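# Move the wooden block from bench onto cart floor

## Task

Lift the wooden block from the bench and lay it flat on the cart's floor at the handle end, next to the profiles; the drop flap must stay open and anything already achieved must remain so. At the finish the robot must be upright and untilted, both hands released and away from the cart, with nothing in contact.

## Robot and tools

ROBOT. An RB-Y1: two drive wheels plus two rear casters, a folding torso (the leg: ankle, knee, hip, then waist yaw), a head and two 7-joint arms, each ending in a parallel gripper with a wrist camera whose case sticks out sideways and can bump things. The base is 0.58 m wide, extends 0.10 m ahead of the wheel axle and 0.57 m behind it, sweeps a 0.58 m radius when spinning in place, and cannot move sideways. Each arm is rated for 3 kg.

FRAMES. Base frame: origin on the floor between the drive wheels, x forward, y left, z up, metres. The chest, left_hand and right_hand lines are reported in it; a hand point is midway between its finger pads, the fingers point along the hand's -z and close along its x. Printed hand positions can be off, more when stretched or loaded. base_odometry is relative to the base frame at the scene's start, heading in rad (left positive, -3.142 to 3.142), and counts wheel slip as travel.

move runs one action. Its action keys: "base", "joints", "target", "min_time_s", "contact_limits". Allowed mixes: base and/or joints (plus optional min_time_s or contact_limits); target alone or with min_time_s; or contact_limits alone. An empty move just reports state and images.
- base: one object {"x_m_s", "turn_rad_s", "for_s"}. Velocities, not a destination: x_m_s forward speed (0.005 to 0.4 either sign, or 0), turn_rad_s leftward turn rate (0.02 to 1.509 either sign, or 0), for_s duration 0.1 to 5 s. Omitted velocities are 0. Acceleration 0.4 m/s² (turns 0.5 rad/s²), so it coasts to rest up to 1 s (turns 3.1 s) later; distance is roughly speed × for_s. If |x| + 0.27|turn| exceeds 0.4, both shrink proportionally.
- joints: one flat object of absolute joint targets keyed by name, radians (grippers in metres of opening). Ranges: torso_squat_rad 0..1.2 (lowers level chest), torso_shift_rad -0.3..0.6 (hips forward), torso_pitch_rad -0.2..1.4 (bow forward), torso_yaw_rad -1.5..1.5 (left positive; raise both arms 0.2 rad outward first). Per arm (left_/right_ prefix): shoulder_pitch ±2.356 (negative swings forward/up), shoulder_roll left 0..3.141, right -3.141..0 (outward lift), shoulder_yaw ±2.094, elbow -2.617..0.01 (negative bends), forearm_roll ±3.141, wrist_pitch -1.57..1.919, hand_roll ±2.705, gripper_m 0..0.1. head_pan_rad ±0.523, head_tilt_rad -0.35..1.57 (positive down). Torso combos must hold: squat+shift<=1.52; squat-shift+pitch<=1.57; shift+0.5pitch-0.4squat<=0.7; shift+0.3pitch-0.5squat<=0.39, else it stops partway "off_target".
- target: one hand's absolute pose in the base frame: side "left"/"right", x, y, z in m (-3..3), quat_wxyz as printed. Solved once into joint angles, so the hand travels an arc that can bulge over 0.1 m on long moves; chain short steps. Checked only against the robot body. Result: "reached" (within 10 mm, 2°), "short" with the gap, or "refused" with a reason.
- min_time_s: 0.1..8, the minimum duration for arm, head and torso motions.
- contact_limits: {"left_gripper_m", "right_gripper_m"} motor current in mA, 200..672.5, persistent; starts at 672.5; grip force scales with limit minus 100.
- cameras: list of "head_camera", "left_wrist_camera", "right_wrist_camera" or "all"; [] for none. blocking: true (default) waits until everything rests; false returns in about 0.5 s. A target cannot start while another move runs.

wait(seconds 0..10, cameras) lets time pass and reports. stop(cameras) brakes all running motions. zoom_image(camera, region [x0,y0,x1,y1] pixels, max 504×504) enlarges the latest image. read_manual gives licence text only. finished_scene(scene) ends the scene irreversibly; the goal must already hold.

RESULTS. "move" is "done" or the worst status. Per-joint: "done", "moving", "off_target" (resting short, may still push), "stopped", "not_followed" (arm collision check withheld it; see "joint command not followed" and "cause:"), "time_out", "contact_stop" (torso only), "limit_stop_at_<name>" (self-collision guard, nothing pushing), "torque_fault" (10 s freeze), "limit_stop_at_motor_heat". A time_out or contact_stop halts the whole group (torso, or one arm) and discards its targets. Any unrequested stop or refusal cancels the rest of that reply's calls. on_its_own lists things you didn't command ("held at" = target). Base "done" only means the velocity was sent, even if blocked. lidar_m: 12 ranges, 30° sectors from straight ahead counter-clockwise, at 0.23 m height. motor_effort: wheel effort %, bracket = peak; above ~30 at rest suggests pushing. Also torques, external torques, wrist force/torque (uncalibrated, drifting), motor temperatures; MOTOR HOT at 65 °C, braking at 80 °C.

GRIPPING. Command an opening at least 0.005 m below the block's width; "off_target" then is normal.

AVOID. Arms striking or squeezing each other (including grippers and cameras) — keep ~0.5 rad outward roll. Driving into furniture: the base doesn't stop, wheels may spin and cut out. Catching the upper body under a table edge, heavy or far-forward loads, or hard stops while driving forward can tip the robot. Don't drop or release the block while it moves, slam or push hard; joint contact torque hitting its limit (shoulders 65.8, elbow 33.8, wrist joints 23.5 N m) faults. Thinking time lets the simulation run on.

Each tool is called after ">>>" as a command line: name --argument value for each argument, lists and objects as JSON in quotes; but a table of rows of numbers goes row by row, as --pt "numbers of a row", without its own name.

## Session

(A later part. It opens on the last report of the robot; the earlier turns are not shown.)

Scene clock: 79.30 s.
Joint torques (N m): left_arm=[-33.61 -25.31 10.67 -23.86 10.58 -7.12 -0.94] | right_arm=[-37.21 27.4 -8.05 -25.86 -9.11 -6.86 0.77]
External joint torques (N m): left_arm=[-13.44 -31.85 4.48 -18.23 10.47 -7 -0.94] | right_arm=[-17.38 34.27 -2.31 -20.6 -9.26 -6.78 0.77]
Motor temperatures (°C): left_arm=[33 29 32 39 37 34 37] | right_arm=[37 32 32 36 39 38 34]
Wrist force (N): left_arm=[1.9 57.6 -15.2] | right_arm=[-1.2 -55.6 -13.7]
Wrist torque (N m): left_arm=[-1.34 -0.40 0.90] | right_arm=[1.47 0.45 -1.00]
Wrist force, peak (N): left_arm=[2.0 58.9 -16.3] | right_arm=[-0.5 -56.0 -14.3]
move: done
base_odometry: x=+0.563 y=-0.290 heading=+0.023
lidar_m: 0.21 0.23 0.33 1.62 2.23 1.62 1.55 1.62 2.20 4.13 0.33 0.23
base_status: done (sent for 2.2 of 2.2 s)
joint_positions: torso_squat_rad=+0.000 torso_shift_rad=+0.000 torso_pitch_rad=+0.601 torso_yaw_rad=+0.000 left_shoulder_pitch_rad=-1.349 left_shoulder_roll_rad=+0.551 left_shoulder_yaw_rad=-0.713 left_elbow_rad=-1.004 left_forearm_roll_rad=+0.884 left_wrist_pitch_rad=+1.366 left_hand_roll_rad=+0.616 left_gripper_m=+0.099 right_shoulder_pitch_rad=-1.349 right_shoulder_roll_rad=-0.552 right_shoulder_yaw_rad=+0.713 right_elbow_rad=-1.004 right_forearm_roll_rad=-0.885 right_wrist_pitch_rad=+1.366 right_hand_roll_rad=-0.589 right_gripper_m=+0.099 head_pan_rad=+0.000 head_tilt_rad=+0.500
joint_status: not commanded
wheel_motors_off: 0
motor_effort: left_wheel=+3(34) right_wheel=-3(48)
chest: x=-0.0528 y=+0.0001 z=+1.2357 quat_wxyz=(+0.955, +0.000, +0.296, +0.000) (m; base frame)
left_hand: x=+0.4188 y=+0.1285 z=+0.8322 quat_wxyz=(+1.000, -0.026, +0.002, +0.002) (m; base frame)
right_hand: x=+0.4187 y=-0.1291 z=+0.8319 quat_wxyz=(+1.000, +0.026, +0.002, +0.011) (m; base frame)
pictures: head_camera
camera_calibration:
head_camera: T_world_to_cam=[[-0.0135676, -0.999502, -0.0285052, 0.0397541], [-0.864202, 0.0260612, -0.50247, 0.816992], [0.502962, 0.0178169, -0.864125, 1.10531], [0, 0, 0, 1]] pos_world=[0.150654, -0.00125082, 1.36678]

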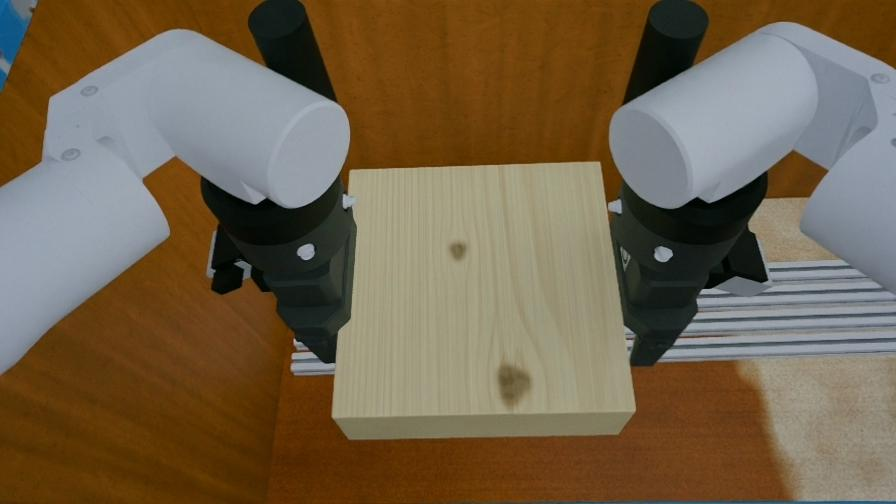

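>>> move --joints '{"torso_squat_rad": 0.125, "torso_shift_rad": 0.05, "torso_pitch_rad": 0.725, "torso_yaw_rad": -0.02, "left_shoulder_pitch_rad": -1.237, "left_shoulder_roll_rad": 0.563, "left_shoulder_yaw_rad": -0.757, "left_elbow_rad": -1.136, "left_forearm_roll_rad": 0.765, "left_wrist_pitch_rad": 1.222, "left_hand_roll_rad": 0.714, "right_shoulder_pitch_rad": -1.237, "right_shoulder_roll_rad": -0.563, "right_shoulder_yaw_rad": 0.757, "right_elbow_rad": -1.136, "right_forearm_roll_rad": -0.765, "right_wrist_pitch_rad": 1.222, "right_hand_roll_rad": -0.687}' --min_time_s 2.5 --cameras '["head_camera"]'

Scene clock: 87.73 s.
Joint torques (N m): left_arm=[-16.33 2.55 5.82 -6.78 0.46 -0.7 -0.32] | right_arm=[-18.02 -3.44 -5.32 -6.5 -0.2 -0.15 0.17]
External joint torques (N m): left_arm=[0.18 -2.22 0.15 -0.6 0.32 -0.52 -0.32] | right_arm=[-1.97 2.53 0.09 -0.99 -0.36 -0.07 0.17]
Motor temperatures (°C): left_arm=[33 29 32 40 37 34 37] | right_arm=[37 32 32 36 39 39 34]
Wrist force (N): left_arm=[1.2 2.4 -7.8] | right_arm=[0.0 0.7 -5.0]
Wrist torque (N m): left_arm=[-0.33 0.21 0.11] | right_arm=[-0.08 0.12 -0.08]
Wrist force, peak (N): left_arm=[0.5 65.7 -15.6] | right_arm=[0.7 -62.3 -14.0]
move: done
base_odometry: x=+0.563 y=-0.290 heading=+0.023
lidar_m: 0.22 0.23 0.32 1.62 2.23 1.60 1.54 1.62 2.18 4.13 0.33 0.23
base_status: not commanded
joint_positions: torso_squat_rad=+0.125 torso_shift_rad=+0.050 torso_pitch_rad=+0.725 torso_yaw_rad=-0.020 left_shoulder_pitch_rad=-1.237 left_shoulder_roll_rad=+0.563 left_shoulder_yaw_rad=-0.757 left_elbow_rad=-1.136 left_forearm_roll_rad=+0.765 left_wrist_pitch_rad=+1.222 left_hand_roll_rad=+0.714 left_gripper_m=+0.099 right_shoulder_pitch_rad=-1.236 right_shoulder_roll_rad=-0.564 right_shoulder_yaw_rad=+0.757 right_elbow_rad=-1.136 right_forearm_roll_rad=-0.765 right_wrist_pitch_rad=+1.222 right_hand_roll_rad=-0.687 right_gripper_m=+0.099 head_pan_rad=+0.000 head_tilt_rad=+0.500
joint_status: all done
wheel_motors_off: 0
motor_effort: left_wheel=+4(8) right_wheel=-3(5)
chest: x=+0.0119 y=+0.0001 z=+1.2058 quat_wxyz=(+0.935, -0.004, +0.355, -0.009) (m; base frame)
left_hand: x=+0.4199 y=+0.1078 z=+0.7185 quat_wxyz=(+0.999, -0.039, +0.003, -0.010) (m; base frame)
right_hand: x=+0.4161 y=-0.1329 z=+0.7215 quat_wxyz=(+1.000, +0.026, +0.002, +0.008) (m; base frame)
pictures: head_camera
camera_calibration:
head_camera: T_world_to_cam=[[-0.0318945, -0.999402, -0.0133662, 0.021778], [-0.919282, 0.0345813, -0.392079, 0.725469], [0.392306, -0.000217812, -0.919835, 1.11534], [0, 0, 0, 1]] pos_world=[0.230049, -0.00307972, 1.31066]

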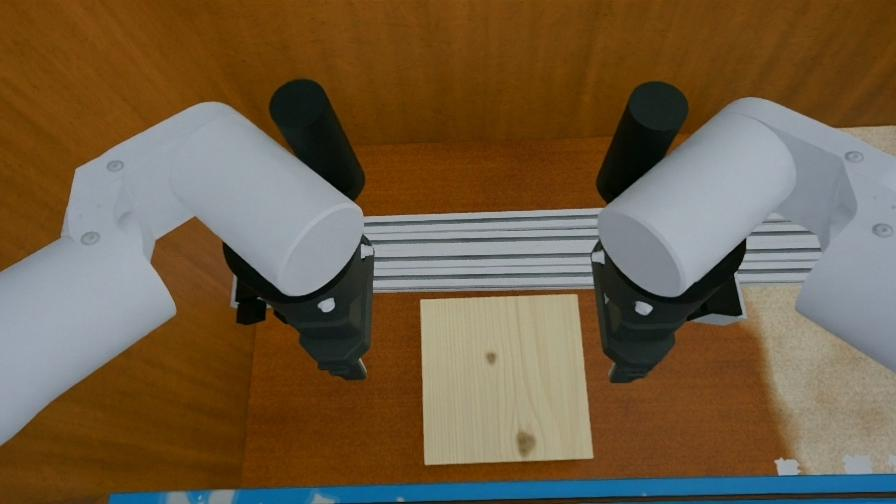

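>>> move --joints '{"torso_squat_rad": 0.0, "torso_shift_rad": 0.0, "torso_pitch_rad": 0.6, "torso_yaw_rad": 0, "left_shoulder_pitch_rad": -1.285, "left_shoulder_roll_rad": 0.665, "left_shoulder_yaw_rad": -0.67, "left_elbow_rad": -1.064, "left_forearm_roll_rad": 0.932, "left_wrist_pitch_rad": 1.359, "left_hand_roll_rad": 0.532, "right_shoulder_pitch_rad": -1.285, "right_shoulder_roll_rad": -0.665, "right_shoulder_yaw_rad": 0.67, "right_elbow_rad": -1.064, "right_forearm_roll_rad": -0.932, "right_wrist_pitch_rad": 1.359, "right_hand_roll_rad": -0.532}' --min_time_s 1.5 --cameras '["head_camera", "left_wrist_camera", "right_wrist_camera"]'

>>> zoom_image --camera "head_camera" --region '[300, 200, 760, 504]'

Scene clock: 91.83 s.
Joint torques (N m): left_arm=[-18.77 7.46 8.61 -4.27 0.41 -0.05 -0.31] | right_arm=[-20.69 -10.42 -7.83 -4.69 -0.23 0.1 0.25]
External joint torques (N m): left_arm=[0.57 -1 1.92 1.09 0.29 0.09 -0.31] | right_arm=[-1.74 -1.66 -1.6 0.3 -0.37 0.19 0.25]
Motor temperatures (°C): left_arm=[33 29 32 39 37 34 37] | right_arm=[37 32 32 36 38 38 34]
Wrist force (N): left_arm=[0.9 1.0 -6.8] | right_arm=[-0.3 1.2 -5.0]
Wrist torque (N m): left_arm=[-0.23 0.22 0.12] | right_arm=[-0.12 0.04 -0.04]
Wrist force, peak (N): left_arm=[1.5 2.5 -8.3] | right_arm=[-0.8 1.7 -5.6]
move: done
base_odometry: x=+0.563 y=-0.290 heading=+0.023
lidar_m: 0.21 0.24 0.31 1.61 2.24 1.60 1.55 1.62 2.21 4.15 0.33 0.23
base_status: not commanded
joint_positions: torso_squat_rad=+0.000 torso_shift_rad=+0.000 torso_pitch_rad=+0.600 torso_yaw_rad=+0.000 left_shoulder_pitch_rad=-1.285 left_shoulder_roll_rad=+0.665 left_shoulder_yaw_rad=-0.670 left_elbow_rad=-1.064 left_forearm_roll_rad=+0.932 left_wrist_pitch_rad=+1.359 left_hand_roll_rad=+0.532 left_gripper_m=+0.099 right_shoulder_pitch_rad=-1.285 right_shoulder_roll_rad=-0.665 right_shoulder_yaw_rad=+0.670 right_elbow_rad=-1.064 right_forearm_roll_rad=-0.932 right_wrist_pitch_rad=+1.359 right_hand_roll_rad=-0.532 right_gripper_m=+0.099 head_pan_rad=+0.000 head_tilt_rad=+0.500
joint_status: all done
wheel_motors_off: 0
motor_effort: left_wheel=+5(5) right_wheel=-4(6)
chest: x=-0.0533 y=+0.0001 z=+1.2359 quat_wxyz=(+0.955, +0.000, +0.295, +0.000) (m; base frame)
left_hand: x=+0.4202 y=+0.1803 z=+0.8352 quat_wxyz=(+1.000, -0.029, +0.000, +0.000) (m; base frame)
right_hand: x=+0.4199 y=-0.1802 z=+0.8350 quat_wxyz=(+1.000, +0.029, +0.000, +0.000) (m; base frame)
pictures: head_camera, left_wrist_camera, right_wrist_camera
camera_calibration:
head_camera: T_world_to_cam=[[-0.0135824, -0.999503, -0.0284341, 0.039661], [-0.863658, 0.0260573, -0.503405, 0.817781], [0.503896, 0.0177199, -0.863583, 1.10513], [0, 0, 0, 1]] pos_world=[0.149953, -0.00125058, 1.36717]
left_wrist_camera: T_world_to_cam=[[0.99961, 0.025919, -0.0103689, -0.416586], [0.027583, -0.859822, 0.509848, -0.253273], [0.00429936, -0.509936, -0.860202, 0.881082], [0, 0, 0, 1]] pos_world=[0.419621, 0.242323, 0.88272]
right_wrist_camera: T_world_to_cam=[[-0.99924, -0.0278918, -0.0272472, 0.436036], [-0.0383335, 0.83058, 0.555579, -0.27103], [0.00713486, 0.556201, -0.831017, 0.863299], [0, 0, 0, 1]] pos_world=[0.419156, -0.242894, 0.879876]

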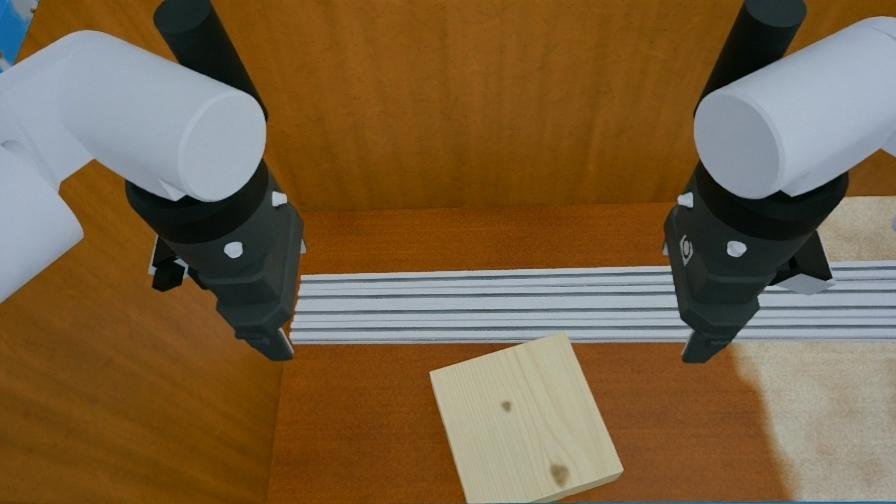

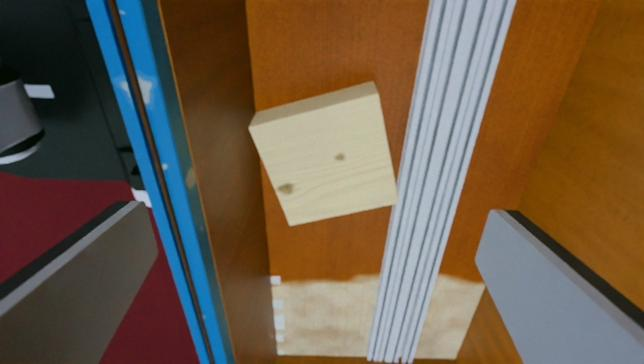

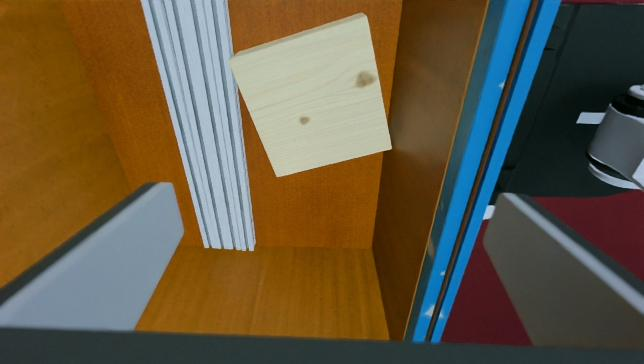

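Scaled by 1.096 from the camera's 896x504 image, which has a finer 1280x720 frame.

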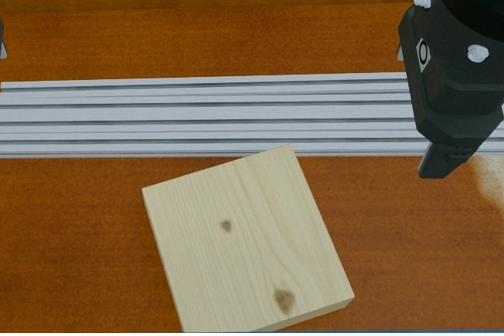

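>>> move --joints '{"torso_squat_rad": 0.25, "torso_shift_rad": 0.1, "torso_pitch_rad": 0.85, "left_shoulder_pitch_rad": -1.2, "left_shoulder_roll_rad": 0.45, "left_shoulder_yaw_rad": -0.8, "left_elbow_rad": -1.7, "left_forearm_roll_rad": 0.6, "left_wrist_pitch_rad": 1.4, "left_hand_roll_rad": 0.7, "right_shoulder_pitch_rad": -1.03, "right_shoulder_roll_rad": -0.88, "right_shoulder_yaw_rad": 0.72, "right_elbow_rad": -1.29, "right_forearm_roll_rad": -0.87, "right_wrist_pitch_rad": 0.94, "right_hand_roll_rad": -0.54}' --min_time_s 1.5 --cameras '["head_camera"]'

Scene clock: 106.83 s.
Joint torques (N m): left_arm=[-11.39 -1.75 5.26 -8.71 0.13 -0.56 0.2] | right_arm=[-9.16 -12.58 -5.04 -5.15 0.24 -0.29 -0.24]
External joint torques (N m): left_arm=[1.36 -0.33 0.4 -0.23 -0.17 0.04 0.21] | right_arm=[0.89 -1.89 0.77 -0.81 0.13 -0.11 -0.24]
Motor temperatures (°C): left_arm=[33 29 32 38 36 33 37] | right_arm=[36 31 32 34 37 37 34]
Wrist force (N): left_arm=[0.4 2.7 -6.5] | right_arm=[-1.0 0.8 -5.3]
Wrist torque (N m): left_arm=[-0.36 0.15 0.10] | right_arm=[-0.11 -0.01 -0.11]
Wrist force, peak (N): left_arm=[1.6 2.4 -8.5] | right_arm=[-0.5 1.3 -5.9]
move: done
base_odometry: x=+0.563 y=-0.290 heading=+0.023
lidar_m: 0.22 0.23 0.32 1.61 2.23 1.61 1.55 1.63 2.20 4.14 0.32 0.23
base_status: not commanded
joint_positions: torso_squat_rad=+0.250 torso_shift_rad=+0.100 torso_pitch_rad=+0.850 torso_yaw_rad=+0.000 left_shoulder_pitch_rad=-1.200 left_shoulder_roll_rad=+0.450 left_shoulder_yaw_rad=-0.800 left_elbow_rad=-1.700 left_forearm_roll_rad=+0.600 left_wrist_pitch_rad=+1.400 left_hand_roll_rad=+0.700 left_gripper_m=+0.099 right_shoulder_pitch_rad=-1.030 right_shoulder_roll_rad=-0.880 right_shoulder_yaw_rad=+0.720 right_elbow_rad=-1.290 right_forearm_roll_rad=-0.870 right_wrist_pitch_rad=+0.940 right_hand_roll_rad=-0.540 right_gripper_m=+0.099 head_pan_rad=+0.000 head_tilt_rad=+0.500
joint_status: all done
wheel_motors_off: 0
motor_effort: left_wheel=+2(8) right_wheel=-3(6)
chest: x=+0.0722 y=+0.0001 z=+1.1595 quat_wxyz=(+0.911, +0.000, +0.412, +0.000) (m; base frame)
left_hand: x=+0.3691 y=-0.0450 z=+0.7426 quat_wxyz=(+0.965, -0.150, -0.026, -0.214) (m; base frame)
right_hand: x=+0.4235 y=-0.2480 z=+0.6215 quat_wxyz=(+0.999, +0.046, -0.016, +0.020) (m; base frame)
pictures: head_camera
camera_calibration:
head_camera: T_world_to_cam=[[-0.0202002, -0.999503, -0.0241842, 0.0347466], [-0.961398, 0.0260581, -0.273926, 0.628807], [0.274421, 0.0177172, -0.961447, 1.10595], [0, 0, 0, 1]] pos_world=[0.301739, -0.00125058, 1.2364]

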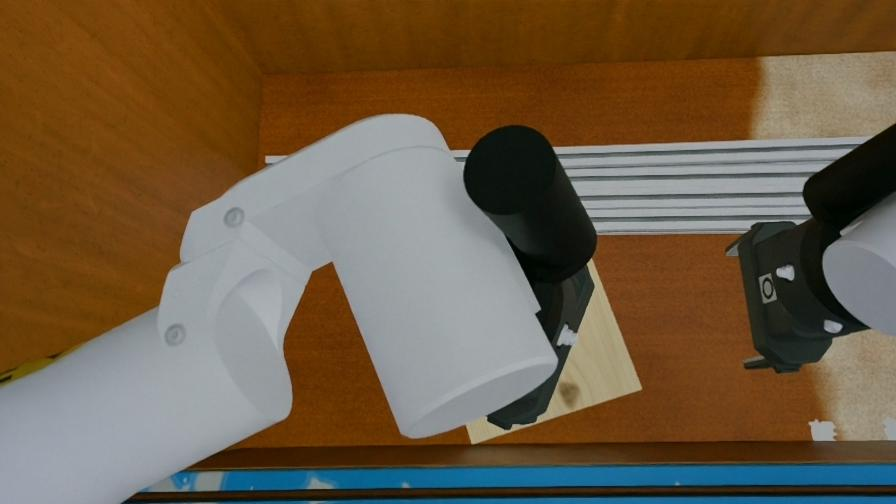

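>>> move --joints '{"torso_squat_rad": 0.5, "torso_shift_rad": 0.2, "torso_pitch_rad": 1.1, "right_shoulder_pitch_rad": -1.055, "right_shoulder_roll_rad": -0.817, "right_shoulder_yaw_rad": 0.752, "right_elbow_rad": -1.157, "right_forearm_roll_rad": -0.639, "right_wrist_pitch_rad": 0.699, "right_hand_roll_rad": -0.65}' --min_time_s 1.5 --cameras '["head_camera"]'

Scene clock: 110.07 s.
Joint torques (N m): left_arm=[-7.64 -3.34 2.78 -8.91 0.44 -0.41 0.16] | right_arm=[-6.27 -7.54 -2.29 -3.19 0.18 -0.06 -0.25]
External joint torques (N m): left_arm=[0.73 -0.06 0.36 0 -0.28 -0.04 0.16] | right_arm=[-1.42 1.18 1.19 0.54 0.06 0.05 -0.25]
Motor temperatures (°C): left_arm=[32 29 32 38 36 33 37] | right_arm=[36 31 32 34 37 37 34]
Wrist force (N): left_arm=[1.7 3.6 -7.4] | right_arm=[-0.5 0.7 -5.3]
Wrist torque (N m): left_arm=[-0.42 0.28 0.12] | right_arm=[-0.08 0.08 -0.09]
Wrist force, peak (N): left_arm=[1.9 3.8 -7.8] | right_arm=[-1.0 1.0 -5.8]
move: done
base_odometry: x=+0.563 y=-0.290 heading=+0.023
lidar_m: 0.22 0.23 0.30 1.61 2.23 1.60 1.54 1.62 2.21 4.14 0.33 0.22
base_status: not commanded
joint_positions: torso_squat_rad=+0.500 torso_shift_rad=+0.200 torso_pitch_rad=+1.100 torso_yaw_rad=+0.000 left_shoulder_pitch_rad=-1.200 left_shoulder_roll_rad=+0.450 left_shoulder_yaw_rad=-0.800 left_elbow_rad=-1.700 left_forearm_roll_rad=+0.600 left_wrist_pitch_rad=+1.400 left_hand_roll_rad=+0.700 left_gripper_m=+0.099 right_shoulder_pitch_rad=-1.055 right_shoulder_roll_rad=-0.817 right_shoulder_yaw_rad=+0.752 right_elbow_rad=-1.157 right_forearm_roll_rad=-0.639 right_wrist_pitch_rad=+0.699 right_hand_roll_rad=-0.650 right_gripper_m=+0.099 head_pan_rad=+0.000 head_tilt_rad=+0.500
joint_status: all done
wheel_motors_off: 0
motor_effort: left_wheel=+1(6) right_wheel=+0(4)
chest: x=+0.1698 y=+0.0001 z=+1.0229 quat_wxyz=(+0.852, +0.000, +0.523, +0.000) (m; base frame)
left_hand: x=+0.3543 y=-0.0450 z=+0.5454 quat_wxyz=(+0.961, -0.176, +0.095, -0.193) (m; base frame)
right_hand: x=+0.4212 y=-0.2556 z=+0.3858 quat_wxyz=(+1.000, +0.025, -0.008, +0.017) (m; base frame)
pictures: head_camera
camera_calibration:
head_camera: T_world_to_cam=[[-0.0255576, -0.999503, -0.0184375, 0.0284472], [-0.999279, 0.0260611, -0.0276006, 0.439705], [0.0280674, 0.0177188, -0.999449, 1.02854], [0, 0, 0, 1]] pos_world=[0.411246, -0.00125057, 1.04063]

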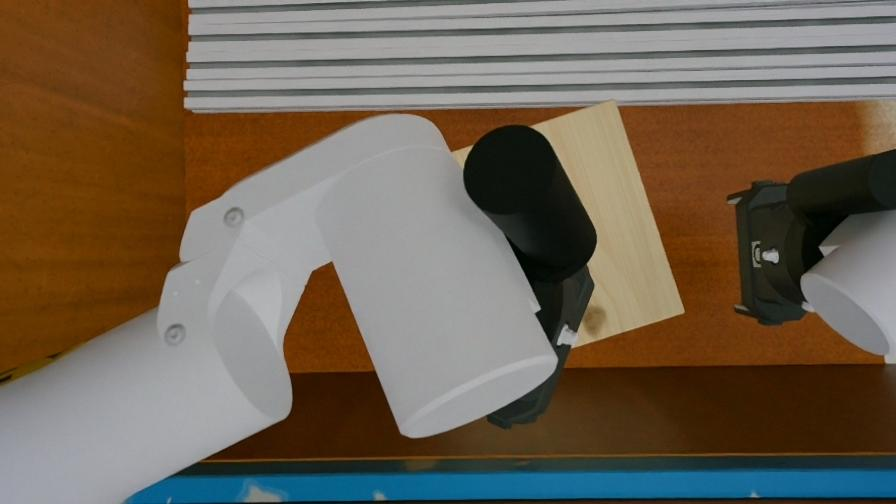

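>>> move --target '{"side": "left", "x": 0.42, "y": 0.14, "z": 0.47, "quat_wxyz": [0.9996, -0.03, 0, 0]}' --min_time_s 1.0 --cameras '[]'

>>> move --joints '{"torso_squat_rad": 0.65}' --cameras '["head_camera"]'

Scene clock: 118.63 s.
Joint torques (N m): left_arm=[-5.08 3.24 4.9 -7.22 0 -0.57 0.16] | right_arm=[-5.51 -8.25 -2.45 -3.73 -0.01 -0.04 -0.28]
External joint torques (N m): left_arm=[0.96 -0.47 1.43 0.33 -0.1 -0.41 0.16] | right_arm=[-0.65 0.47 1.03 0 -0.13 0.07 -0.28]
Motor temperatures (°C): left_arm=[32 29 31 38 35 33 37] | right_arm=[35 31 31 33 36 37 34]
Wrist force (N): left_arm=[0.7 1.8 -7.1] | right_arm=[-0.9 1.0 -5.0]
Wrist torque (N m): left_arm=[-0.30 0.17 0.07] | right_arm=[-0.12 0.03 -0.09]
Wrist force, peak (N): left_arm=[1.5 3.7 -8.0] | right_arm=[-1.0 0.3 -5.8]
move: done
base_odometry: x=+0.563 y=-0.290 heading=+0.023
lidar_m: 0.22 0.23 0.31 1.61 2.23 1.61 1.55 1.62 2.20 4.16 0.33 0.23
base_status: not commanded
joint_positions: torso_squat_rad=+0.500 torso_shift_rad=+0.200 torso_pitch_rad=+1.100 torso_yaw_rad=+0.000 left_shoulder_pitch_rad=-1.016 left_shoulder_roll_rad=+0.714 left_shoulder_yaw_rad=-0.661 left_elbow_rad=-1.652 left_forearm_roll_rad=+0.387 left_wrist_pitch_rad=+1.199 left_hand_roll_rad=+0.930 left_gripper_m=+0.099 right_shoulder_pitch_rad=-1.055 right_shoulder_roll_rad=-0.817 right_shoulder_yaw_rad=+0.752 right_elbow_rad=-1.157 right_forearm_roll_rad=-0.639 right_wrist_pitch_rad=+0.699 right_hand_roll_rad=-0.650 right_gripper_m=+0.099 head_pan_rad=+0.000 head_tilt_rad=+0.500
joint_status: all done
wheel_motors_off: 0
motor_effort: left_wheel=-3(22) right_wheel=+3(15)
chest: x=+0.1698 y=+0.0000 z=+1.0229 quat_wxyz=(+0.853, +0.000, +0.523, +0.000) (m; base frame)
left_hand: x=+0.4200 y=+0.1398 z=+0.4701 quat_wxyz=(+1.000, -0.030, +0.000, +0.000) (m; base frame)
left_hand_status: reached (checked arc, planned for 1.0 s): 0 mm and 0.0 deg off.
right_hand: x=+0.4213 y=-0.2556 z=+0.3858 quat_wxyz=(+1.000, +0.025, -0.008, +0.017) (m; base frame)
pictures: none
No camera images: "cameras" was empty.

Scene clock: 119.93 s.
Joint torques (N m): left_arm=[-5.7 3.11 4.86 -7.04 0.05 -0.44 0.2] | right_arm=[-5.44 -7.96 -2.55 -3.76 0.19 -0.01 -0.21]
External joint torques (N m): left_arm=[0.35 -0.6 1.39 0.52 -0.04 -0.29 0.2] | right_arm=[-0.58 0.76 0.93 -0.03 0.07 0.1 -0.21]
Motor temperatures (°C): left_arm=[32 29 31 38 35 33 37] | right_arm=[35 31 31 33 36 37 34]
Wrist force (N): left_arm=[1.7 1.6 -7.2] | right_arm=[-0.5 0.7 -5.1]
Wrist torque (N m): left_arm=[-0.27 0.30 0.08] | right_arm=[-0.07 0.04 -0.09]
Wrist force, peak (N): left_arm=[0.7 1.0 -8.6] | right_arm=[-1.0 1.0 -5.3]
move: done
base_odometry: x=+0.563 y=-0.290 heading=+0.023
lidar_m: 0.21 0.23 0.31 1.62 2.23 1.60 1.54 1.62 2.21 4.15 0.32 0.23
base_status: not commanded
joint_positions: torso_squat_rad=+0.650 torso_shift_rad=+0.200 torso_pitch_rad=+1.100 torso_yaw_rad=+0.000 left_shoulder_pitch_rad=-1.016 left_shoulder_roll_rad=+0.714 left_shoulder_yaw_rad=-0.661 left_elbow_rad=-1.652 left_forearm_roll_rad=+0.387 left_wrist_pitch_rad=+1.199 left_hand_roll_rad=+0.930 left_gripper_m=+0.099 right_shoulder_pitch_rad=-1.055 right_shoulder_roll_rad=-0.817 right_shoulder_yaw_rad=+0.752 right_elbow_rad=-1.157 right_forearm_roll_rad=-0.639 right_wrist_pitch_rad=+0.699 right_hand_roll_rad=-0.650 right_gripper_m=+0.099 head_pan_rad=+0.000 head_tilt_rad=+0.500
joint_status: all done
wheel_motors_off: 0
motor_effort: left_wheel=-2(3) right_wheel=+3(5)
chest: x=+0.1585 y=+0.0000 z=+0.9670 quat_wxyz=(+0.853, +0.000, +0.523, +0.000) (m; base frame)
left_hand: x=+0.4087 y=+0.1399 z=+0.4142 quat_wxyz=(+1.000, -0.030, +0.000, +0.000) (m; base frame)
right_hand: x=+0.4100 y=-0.2556 z=+0.3299 quat_wxyz=(+1.000, +0.025, -0.008, +0.017) (m; base frame)
pictures: head_camera
camera_calibration:
head_camera: T_world_to_cam=[[-0.0255545, -0.999501, -0.0185399, 0.0271246], [-0.999277, 0.0260625, -0.027698, 0.426867], [0.0281674, 0.0178187, -0.999444, 0.972948], [0, 0, 0, 1]] pos_world=[0.399846, -0.00135082, 0.984734]

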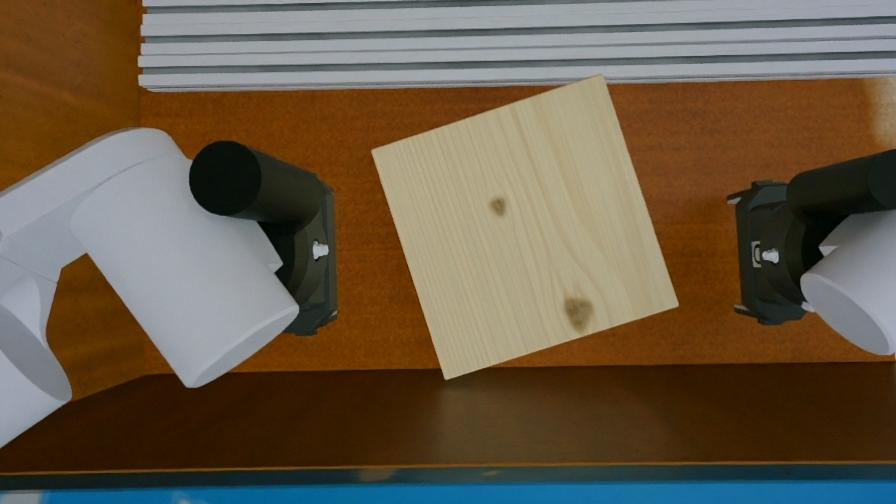

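>>> move --target '{"side": "right", "x": 0.41, "y": -0.18, "z": 0.328, "quat_wxyz": [0.9997, 0.025, 0, 0]}' --min_time_s 2.5 --cameras '["head_camera"]'

>>> move --target '{"side": "right", "x": 0.42, "y": -0.115, "z": 0.328, "quat_wxyz": [0.9997, 0.025, 0, 0]}' --min_time_s 2.5 --cameras '["head_camera"]'

Scene clock: 125.00 s.
Joint torques (N m): left_arm=[-5.56 3.23 4.94 -7.12 0.13 -0.57 0.15] | right_arm=[-12.37 -0.3 -3.07 -7.38 -0.01 -1.69 -0.67]
External joint torques (N m): left_arm=[0.49 -0.48 1.48 0.44 0.04 -0.41 0.15] | right_arm=[-6.12 4.91 -0.16 -2.54 -0.13 -1.61 -0.67]
Motor temperatures (°C): left_arm=[32 29 31 38 35 33 37] | right_arm=[35 31 31 33 36 37 34]
Wrist force (N): left_arm=[0.6 1.4 -7.6] | right_arm=[-6.2 -5.1 -3.8]
Wrist torque (N m): left_arm=[-0.29 0.17 0.12] | right_arm=[0.00 0.01 0.37]
Wrist force, peak (N): left_arm=[1.3 1.6 -8.3] | right_arm=[-6.6 -5.9 -4.3]
move: done
base_odometry: x=+0.563 y=-0.290 heading=+0.023
lidar_m: 0.22 0.23 0.32 1.61 2.22 1.62 1.54 1.61 2.21 4.14 0.32 0.24
base_status: not commanded
joint_positions: torso_squat_rad=+0.650 torso_shift_rad=+0.200 torso_pitch_rad=+1.100 torso_yaw_rad=+0.000 left_shoulder_pitch_rad=-1.016 left_shoulder_roll_rad=+0.714 left_shoulder_yaw_rad=-0.661 left_elbow_rad=-1.652 left_forearm_roll_rad=+0.387 left_wrist_pitch_rad=+1.199 left_hand_roll_rad=+0.930 left_gripper_m=+0.099 right_shoulder_pitch_rad=-1.123 right_shoulder_roll_rad=-0.662 right_shoulder_yaw_rad=+0.771 right_elbow_rad=-1.144 right_forearm_roll_rad=-0.488 right_wrist_pitch_rad=+0.820 right_hand_roll_rad=-0.810 right_gripper_m=+0.099 head_pan_rad=+0.000 head_tilt_rad=+0.500
joint_status: all done
wheel_motors_off: 0
motor_effort: left_wheel=-3(4) right_wheel=+3(5)
chest: x=+0.1585 y=+0.0000 z=+0.9670 quat_wxyz=(+0.853, +0.000, +0.523, +0.000) (m; base frame)
left_hand: x=+0.4087 y=+0.1398 z=+0.4142 quat_wxyz=(+1.000, -0.030, +0.000, +0.000) (m; base frame)
right_hand: x=+0.4091 y=-0.1815 z=+0.3277 quat_wxyz=(+1.000, +0.024, +0.001, +0.000) (m; base frame)
right_hand_status: reached (checked arc, planned for 2.5 s): 2 mm and 0.2 deg off.
pictures: head_camera
camera_calibration:
head_camera: T_world_to_cam=[[-0.0256543, -0.999499, -0.0185411, 0.027166], [-0.999274, 0.0261623, -0.0276945, 0.426863], [0.0281657, 0.0178172, -0.999444, 0.972949], [0, 0, 0, 1]] pos_world=[0.399846, -0.00135052, 0.984734]

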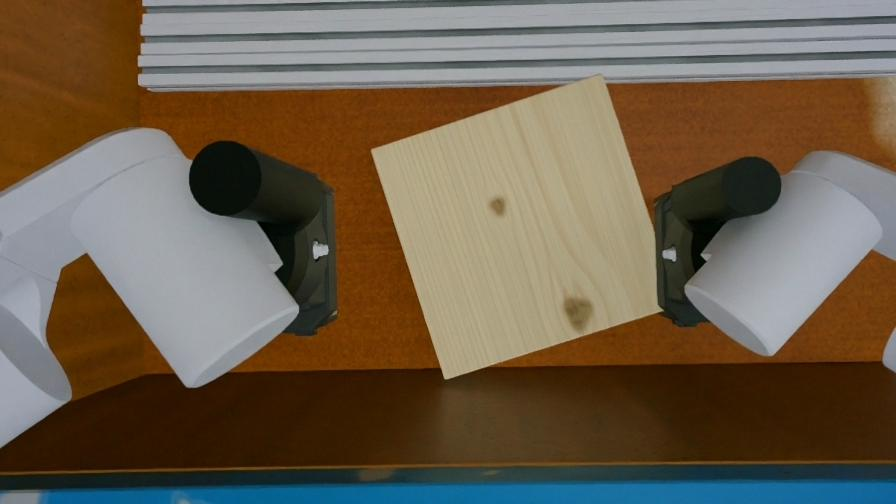

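Scene clock: 127.83 s.
Joint torques (N m): left_arm=[-5.54 2.8 4.7 -7.18 0.12 -0.59 0.14] | right_arm=[-17.89 4.72 -3.24 -10.28 0.51 -2.77 -0.24]
External joint torques (N m): left_arm=[0.5 -0.9 1.24 0.38 0.03 -0.43 0.14] | right_arm=[-9.8 6.75 -0.87 -4.91 0.37 -2.69 -0.24]
Motor temperatures (°C): left_arm=[32 28 31 37 35 33 37] | right_arm=[35 31 31 33 36 37 34]
Wrist force (N): left_arm=[0.8 1.0 -7.7] | right_arm=[-9.6 -8.6 -6.8]
Wrist torque (N m): left_arm=[-0.22 0.16 0.08] | right_arm=[0.08 0.05 -0.08]
Wrist force, peak (N): left_arm=[2.0 1.6 -8.2] | right_arm=[-12.5 -9.8 4.0]
move: done
base_odometry: x=+0.563 y=-0.290 heading=+0.023
lidar_m: 0.21 0.23 0.32 1.61 2.23 1.61 1.55 1.62 2.19 4.15 0.33 0.24
base_status: not commanded
joint_positions: torso_squat_rad=+0.650 torso_shift_rad=+0.200 torso_pitch_rad=+1.100 torso_yaw_rad=+0.000 left_shoulder_pitch_rad=-1.016 left_shoulder_roll_rad=+0.714 left_shoulder_yaw_rad=-0.661 left_elbow_rad=-1.652 left_forearm_roll_rad=+0.387 left_wrist_pitch_rad=+1.199 left_hand_roll_rad=+0.930 left_gripper_m=+0.099 right_shoulder_pitch_rad=-1.223 right_shoulder_roll_rad=-0.507 right_shoulder_yaw_rad=+0.796 right_elbow_rad=-1.037 right_forearm_roll_rad=-0.409 right_wrist_pitch_rad=+0.877 right_hand_roll_rad=-0.876 right_gripper_m=+0.099 head_pan_rad=+0.000 head_tilt_rad=+0.500
joint_status: all done
wheel_motors_off: 0
motor_effort: left_wheel=-4(5) right_wheel=+9(9)
chest: x=+0.1585 y=+0.0000 z=+0.9670 quat_wxyz=(+0.852, +0.000, +0.523, +0.000) (m; base frame)
left_hand: x=+0.4087 y=+0.1398 z=+0.4141 quat_wxyz=(+1.000, -0.030, +0.000, +0.000) (m; base frame)
right_hand: x=+0.4184 y=-0.1173 z=+0.3272 quat_wxyz=(+1.000, +0.023, +0.001, +0.000) (m; base frame)
right_hand_status: reached (checked arc, planned for 2.5 s): 3 mm and 0.3 deg off.
pictures: head_camera
camera_calibration:
head_camera: T_world_to_cam=[[-0.0256575, -0.999501, -0.0184387, 0.0270648], [-0.999277, 0.0261609, -0.0275971, 0.426765], [0.0280657, 0.0177173, -0.999449, 0.972894], [0, 0, 0, 1]] pos_world=[0.399846, -0.00135027, 0.984634]

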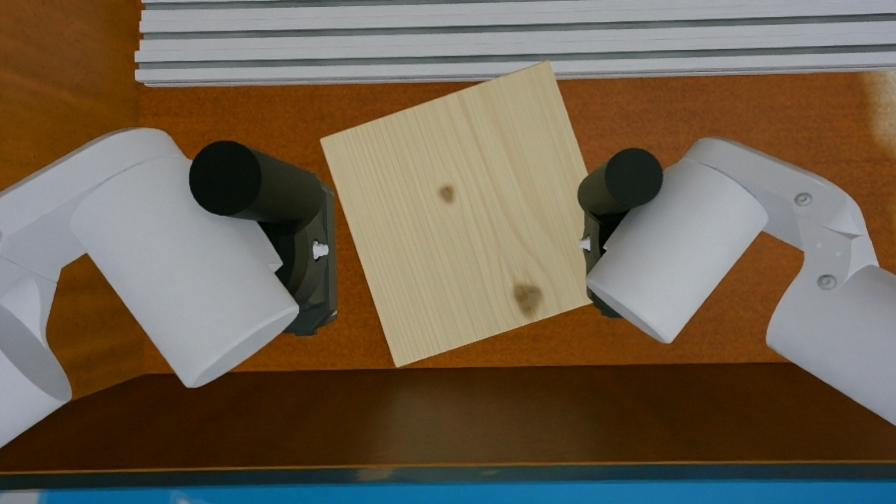

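>>> move --target '{"side": "right", "x": 0.395, "y": -0.065, "z": 0.328, "quat_wxyz": [0.9997, 0.025, 0, 0]}' --min_time_s 2.5 --cameras '["head_camera"]'

Scene clock: 132.20 s.
Joint torques (N m): left_arm=[-5.64 3 4.94 -7.15 0.17 -0.58 0.1] | right_arm=[-9.48 8.36 0.53 -8.01 -0.42 -0.73 0.01]
External joint torques (N m): left_arm=[0.41 -0.71 1.47 0.41 0.07 -0.42 0.1] | right_arm=[-1.55 7.53 2.23 -2.17 -0.56 -0.64 0.01]
Motor temperatures (°C): left_arm=[32 28 31 37 35 33 37] | right_arm=[35 31 31 32 36 37 34]
Wrist force (N): left_arm=[0.6 1.1 -7.2] | right_arm=[2.6 -5.1 -7.2]
Wrist torque (N m): left_arm=[-0.25 0.16 0.06] | right_arm=[-0.04 0.17 -0.43]
Wrist force, peak (N): left_arm=[0.7 1.8 -8.5] | right_arm=[-9.6 -9.1 -6.6]
move: done
base_odometry: x=+0.563 y=-0.290 heading=+0.023
lidar_m: 0.21 0.23 0.33 1.63 2.21 1.61 1.54 1.61 2.19 4.16 0.34 0.23
base_status: not commanded
joint_positions: torso_squat_rad=+0.650 torso_shift_rad=+0.200 torso_pitch_rad=+1.100 torso_yaw_rad=+0.000 left_shoulder_pitch_rad=-1.016 left_shoulder_roll_rad=+0.714 left_shoulder_yaw_rad=-0.661 left_elbow_rad=-1.652 left_forearm_roll_rad=+0.387 left_wrist_pitch_rad=+1.199 left_hand_roll_rad=+0.930 left_gripper_m=+0.099 right_shoulder_pitch_rad=-1.229 right_shoulder_roll_rad=-0.393 right_shoulder_yaw_rad=+0.834 right_elbow_rad=-1.012 right_forearm_roll_rad=-0.293 right_wrist_pitch_rad=+0.909 right_hand_roll_rad=-0.989 right_gripper_m=+0.099 head_pan_rad=+0.000 head_tilt_rad=+0.500
joint_status: all done
wheel_motors_off: 0
motor_effort: left_wheel=-5(5) right_wheel=+7(11)
chest: x=+0.1585 y=+0.0000 z=+0.9670 quat_wxyz=(+0.853, +0.000, +0.523, +0.000) (m; base frame)
left_hand: x=+0.4087 y=+0.1398 z=+0.4142 quat_wxyz=(+1.000, -0.030, +0.000, +0.000) (m; base frame)
right_hand: x=+0.3952 y=-0.0666 z=+0.3282 quat_wxyz=(+1.000, +0.024, +0.000, +0.000) (m; base frame)
right_hand_status: reached (checked arc, planned for 2.5 s): 2 mm and 0.1 deg off.
pictures: head_camera
camera_calibration:
head_camera: T_world_to_cam=[[-0.0256556, -0.999501, -0.0184412, 0.0270684], [-0.999274, 0.0261608, -0.0276971, 0.426865], [0.0281657, 0.0177173, -0.999446, 0.972951], [0, 0, 0, 1]] pos_world=[0.399846, -0.00135027, 0.984734]

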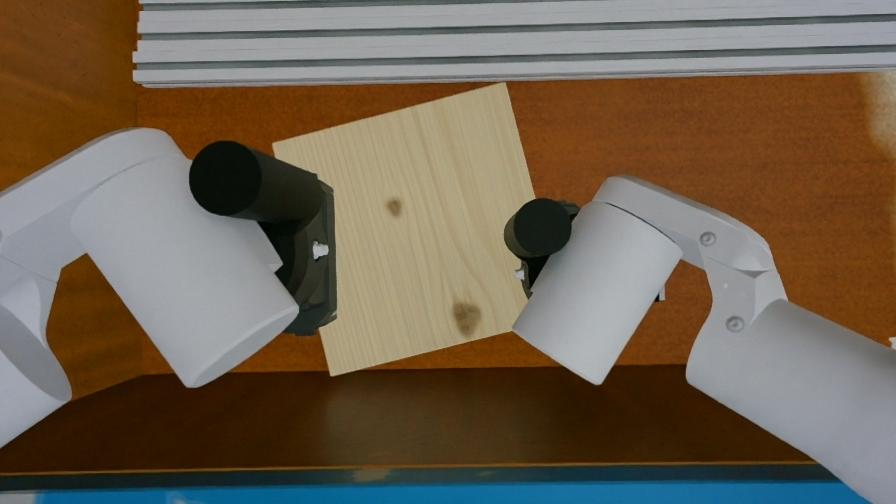

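>>> move --target '{"side": "right", "x": 0.41, "y": -0.19, "z": 0.332, "quat_wxyz": [0.9997, 0.025, 0, 0]}' --min_time_s 1.2 --cameras '[]'

>>> move --joints '{"torso_squat_rad": 0.3, "torso_shift_rad": 0.1, "torso_pitch_rad": 0.85}' --cameras '[]'

>>> move --joints '{"torso_squat_rad": 0.0, "torso_shift_rad": 0.0, "torso_pitch_rad": 0.6, "left_shoulder_pitch_rad": -1.285, "left_shoulder_roll_rad": 0.6, "left_shoulder_yaw_rad": -0.67, "left_elbow_rad": -1.2, "left_forearm_roll_rad": 0.932, "left_wrist_pitch_rad": 1.359, "left_hand_roll_rad": 0.532, "right_shoulder_pitch_rad": -1.285, "right_shoulder_roll_rad": -0.665, "right_shoulder_yaw_rad": 0.67, "right_elbow_rad": -1.2, "right_forearm_roll_rad": -0.932, "right_wrist_pitch_rad": 1.359, "right_hand_roll_rad": -0.532}' --min_time_s 1.2 --cameras '["head_camera", "left_wrist_camera"]'

>>> move --base '{"x_m_s": -0.35, "for_s": 1.8}' --cameras '["head_camera"]'

Scene clock: 136.97 s.
Joint torques (N m): left_arm=[-5.67 2.76 5.03 -7.1 0.05 -0.66 0.08] | right_arm=[-4.83 -6.39 -4.66 -5.69 -0.17 -0.07 0.21]
External joint torques (N m): left_arm=[0.37 -0.95 1.56 0.45 -0.04 -0.5 0.08] | right_arm=[1.2 -0.71 -1.6 -0.83 -0.29 0.01 0.21]
Motor temperatures (°C): left_arm=[32 28 31 37 35 33 37] | right_arm=[35 31 31 32 36 37 34]
Wrist force (N): left_arm=[1.2 1.1 -7.1] | right_arm=[-0.4 1.1 -5.2]
Wrist torque (N m): left_arm=[-0.23 0.23 0.06] | right_arm=[-0.13 0.08 -0.08]
Wrist force, peak (N): left_arm=[0.8 2.0 -8.4] | right_arm=[3.1 -5.7 -7.8]
move: done
base_odometry: x=+0.563 y=-0.290 heading=+0.023
lidar_m: 0.21 0.23 0.31 1.62 2.21 1.61 1.54 1.61 2.20 4.15 0.33 0.23
base_status: not commanded
joint_positions: torso_squat_rad=+0.650 torso_shift_rad=+0.200 torso_pitch_rad=+1.100 torso_yaw_rad=+0.000 left_shoulder_pitch_rad=-1.016 left_shoulder_roll_rad=+0.714 left_shoulder_yaw_rad=-0.661 left_elbow_rad=-1.652 left_forearm_roll_rad=+0.387 left_wrist_pitch_rad=+1.199 left_hand_roll_rad=+0.930 left_gripper_m=+0.099 right_shoulder_pitch_rad=-1.105 right_shoulder_roll_rad=-0.688 right_shoulder_yaw_rad=+0.757 right_elbow_rad=-1.177 right_forearm_roll_rad=-0.497 right_wrist_pitch_rad=+0.825 right_hand_roll_rad=-0.799 right_gripper_m=+0.099 head_pan_rad=+0.000 head_tilt_rad=+0.500
joint_status: all done
wheel_motors_off: 0
motor_effort: left_wheel=-5(5) right_wheel=+7(8)
chest: x=+0.1585 y=+0.0000 z=+0.9670 quat_wxyz=(+0.853, +0.000, +0.523, +0.000) (m; base frame)
left_hand: x=+0.4087 y=+0.1399 z=+0.4142 quat_wxyz=(+1.000, -0.030, +0.000, +0.000) (m; base frame)
right_hand: x=+0.4101 y=-0.1895 z=+0.3317 quat_wxyz=(+1.000, +0.024, +0.000, +0.000) (m; base frame)
right_hand_status: reached (checked arc, planned for 1.2 s): 1 mm and 0.1 deg off.
pictures: none
No camera images: "cameras" was empty.

Scene clock: 138.93 s.
Joint torques (N m): left_arm=[-10.19 3.9 6.82 -7.13 -0.36 -0.75 0.08] | right_arm=[-10.88 -8.02 -6.03 -5.87 0.12 -0.45 0.13]
External joint torques (N m): left_arm=[0.91 -1.35 1.06 0.36 -0.08 -0.3 0.09] | right_arm=[0.86 -0.63 -1.03 -0.65 -0.28 -0.04 0.11]
Motor temperatures (°C): left_arm=[32 28 31 37 35 33 37] | right_arm=[35 31 31 32 36 37 34]
Wrist force (N): left_arm=[-0.8 1.2 -7.1] | right_arm=[-1.8 1.2 -5.0]
Wrist torque (N m): left_arm=[-0.27 0.10 0.09] | right_arm=[-0.14 -0.02 -0.07]
Wrist force, peak (N): left_arm=[0.4 1.8 -8.4] | right_arm=[-1.2 1.7 -5.8]
move: done
base_odometry: x=+0.563 y=-0.290 heading=+0.023
lidar_m: 0.21 0.23 0.31 1.61 2.23 1.62 1.54 1.63 2.19 4.15 0.32 0.23
base_status: not commanded
joint_positions: torso_squat_rad=+0.300 torso_shift_rad=+0.100 torso_pitch_rad=+0.850 torso_yaw_rad=+0.000 left_shoulder_pitch_rad=-1.016 left_shoulder_roll_rad=+0.714 left_shoulder_yaw_rad=-0.661 left_elbow_rad=-1.652 left_forearm_roll_rad=+0.387 left_wrist_pitch_rad=+1.199 left_hand_roll_rad=+0.930 left_gripper_m=+0.099 right_shoulder_pitch_rad=-1.105 right_shoulder_roll_rad=-0.688 right_shoulder_yaw_rad=+0.757 right_elbow_rad=-1.177 right_forearm_roll_rad=-0.497 right_wrist_pitch_rad=+0.825 right_hand_roll_rad=-0.799 right_gripper_m=+0.099 head_pan_rad=+0.000 head_tilt_rad=+0.500
joint_status: all done
wheel_motors_off: 0
motor_effort: left_wheel=-2(7) right_wheel=+4(7)
chest: x=+0.0712 y=+0.0000 z=+1.1501 quat_wxyz=(+0.911, +0.000, +0.412, +0.000) (m; base frame)
left_hand: x=+0.4505 y=+0.1400 z=+0.6765 quat_wxyz=(+0.992, -0.030, -0.125, -0.004) (m; base frame)
right_hand: x=+0.4723 y=-0.1896 z=+0.5969 quat_wxyz=(+0.992, +0.024, -0.125, +0.003) (m; base frame)
pictures: none
No camera images: "cameras" was empty.

Scene clock: 140.77 s.
Joint torques (N m): left_arm=[-17.4 4.86 6.75 -5.1 0.01 -0.25 -0.19] | right_arm=[-19.36 -6.45 -7.99 -5.81 0.02 -0.16 0.13]
External joint torques (N m): left_arm=[1.98 -1.55 -0.29 1.03 -0.24 0.09 -0.18] | right_arm=[-0.34 1.54 -1.13 -0.43 -0.1 0.09 0.12]
Motor temperatures (°C): left_arm=[32 28 31 37 35 33 37] | right_arm=[35 31 31 32 36 37 34]
Wrist force (N): left_arm=[0.9 2.3 -7.8] | right_arm=[-0.9 0.8 -5.7]
Wrist torque (N m): left_arm=[-0.38 0.23 0.07] | right_arm=[-0.08 0.01 -0.04]
Wrist force, peak (N): left_arm=[0.6 1.0 -8.3] | right_arm=[-2.4 1.3 -5.8]
move: done
base_odometry: x=+0.563 y=-0.290 heading=+0.023
lidar_m: 0.21 0.22 0.31 1.62 2.24 1.61 1.55 1.61 2.20 4.15 0.34 0.23
base_status: not commanded
joint_positions: torso_squat_rad=+0.000 torso_shift_rad=+0.000 torso_pitch_rad=+0.600 torso_yaw_rad=+0.000 left_shoulder_pitch_rad=-1.285 left_shoulder_roll_rad=+0.600 left_shoulder_yaw_rad=-0.670 left_elbow_rad=-1.200 left_forearm_roll_rad=+0.932 left_wrist_pitch_rad=+1.359 left_hand_roll_rad=+0.532 left_gripper_m=+0.099 right_shoulder_pitch_rad=-1.285 right_shoulder_roll_rad=-0.665 right_shoulder_yaw_rad=+0.670 right_elbow_rad=-1.200 right_forearm_roll_rad=-0.932 right_wrist_pitch_rad=+1.359 right_hand_roll_rad=-0.532 right_gripper_m=+0.099 head_pan_rad=+0.000 head_tilt_rad=+0.500
joint_status: all done
wheel_motors_off: 0
motor_effort: left_wheel=-1(7) right_wheel=+4(7)
chest: x=-0.0533 y=+0.0001 z=+1.2359 quat_wxyz=(+0.955, +0.000, +0.295, +0.000) (m; base frame)
left_hand: x=+0.4108 y=+0.1019 z=+0.8544 quat_wxyz=(+0.994, -0.085, -0.020, -0.070) (m; base frame)
right_hand: x=+0.4239 y=-0.1398 z=+0.8584 quat_wxyz=(+0.996, +0.059, -0.031, +0.052) (m; base frame)
pictures: head_camera, left_wrist_camera
camera_calibration:
head_camera: T_world_to_cam=[[-0.0135343, -0.999502, -0.0285223, 0.0397741], [-0.863615, 0.0260617, -0.503478, 0.817874], [0.50397, 0.0178181, -0.863537, 1.10505], [0, 0, 0, 1]] pos_world=[0.149953, -0.00125082, 1.36717]
left_wrist_camera: T_world_to_cam=[[0.993039, -0.111053, 0.0392456, -0.4308], [-0.112271, -0.79173, 0.600465, -0.357273], [-0.0356116, -0.600691, -0.798687, 0.830712], [0, 0, 0, 1]] pos_world=[0.417273, 0.168296, 0.894916]

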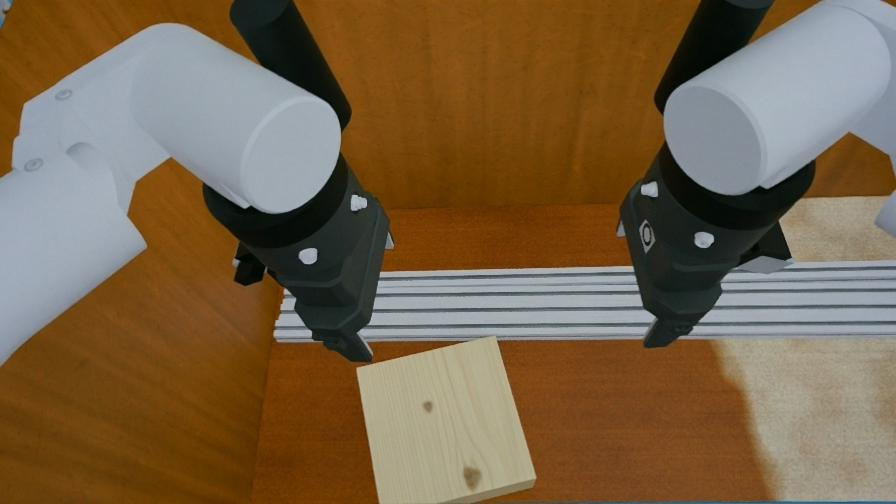

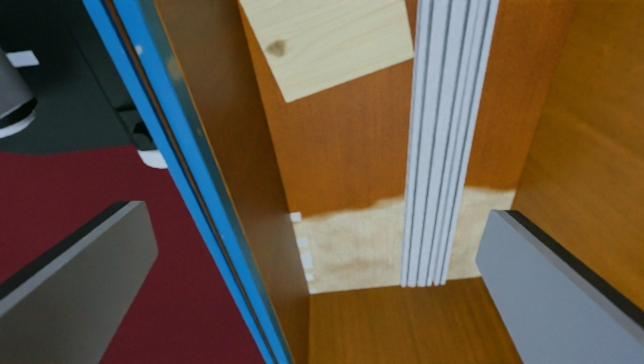

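Scene clock: 143.83 s.
Joint torques (N m): left_arm=[-18.1 5.01 7.19 -5.49 0.06 -0.32 -0.07] | right_arm=[-19.65 -6.39 -7.95 -5.84 0.11 -0.22 0.08]
External joint torques (N m): left_arm=[1.28 -1.4 0.15 0.64 -0.18 0.02 -0.06] | right_arm=[-0.62 1.6 -1.09 -0.47 -0.01 0.03 0.08]
Motor temperatures (°C): left_arm=[32 28 31 37 35 33 37] | right_arm=[35 31 31 32 36 37 34]
Wrist force (N): left_arm=[0.9 2.3 -7.5] | right_arm=[-1.0 0.1 -5.4]
Wrist torque (N m): left_arm=[-0.31 0.28 0.12] | right_arm=[-0.03 0.03 -0.10]
Wrist force, peak (N): left_arm=[1.1 2.3 -8.2] | right_arm=[-0.7 0.7 -5.9]
move: done
base_odometry: x=-0.067 y=-0.304 heading=+0.021
lidar_m: 0.85 0.89 1.86 3.79 1.33 0.95 0.91 0.97 1.31 3.46 2.36 0.90
base_status: done (sent for 1.8 of 1.8 s)
joint_positions: torso_squat_rad=+0.000 torso_shift_rad=+0.000 torso_pitch_rad=+0.600 torso_yaw_rad=+0.000 left_shoulder_pitch_rad=-1.285 left_shoulder_roll_rad=+0.600 left_shoulder_yaw_rad=-0.670 left_elbow_rad=-1.200 left_forearm_roll_rad=+0.932 left_wrist_pitch_rad=+1.359 left_hand_roll_rad=+0.532 left_gripper_m=+0.099 right_shoulder_pitch_rad=-1.285 right_shoulder_roll_rad=-0.665 right_shoulder_yaw_rad=+0.670 right_elbow_rad=-1.200 right_forearm_roll_rad=-0.932 right_wrist_pitch_rad=+1.359 right_hand_roll_rad=-0.532 right_gripper_m=+0.099 head_pan_rad=+0.000 head_tilt_rad=+0.500
joint_status: not commanded
wheel_motors_off: 0
motor_effort: left_wheel=-22(36) right_wheel=+23(39)
chest: x=-0.0534 y=+0.0001 z=+1.2359 quat_wxyz=(+0.955, +0.000, +0.295, +0.000) (m; base frame)
left_hand: x=+0.4107 y=+0.1019 z=+0.8543 quat_wxyz=(+0.994, -0.085, -0.020, -0.070) (m; base frame)
right_hand: x=+0.4239 y=-0.1398 z=+0.8584 quat_wxyz=(+0.996, +0.059, -0.031, +0.052) (m; base frame)
pictures: head_camera
camera_calibration:
head_camera: T_world_to_cam=[[-0.0135343, -0.999502, -0.0285223, 0.0397741], [-0.863615, 0.0260617, -0.503478, 0.817874], [0.50397, 0.0178181, -0.863537, 1.10505], [0, 0, 0, 1]] pos_world=[0.149953, -0.00125082, 1.36717]

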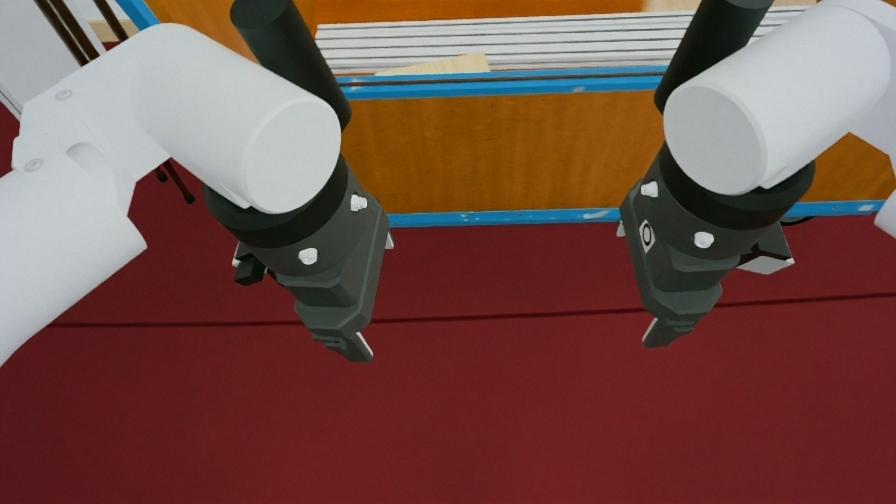

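>>> finished_scene --scene 2

The scene is finished: the task was done.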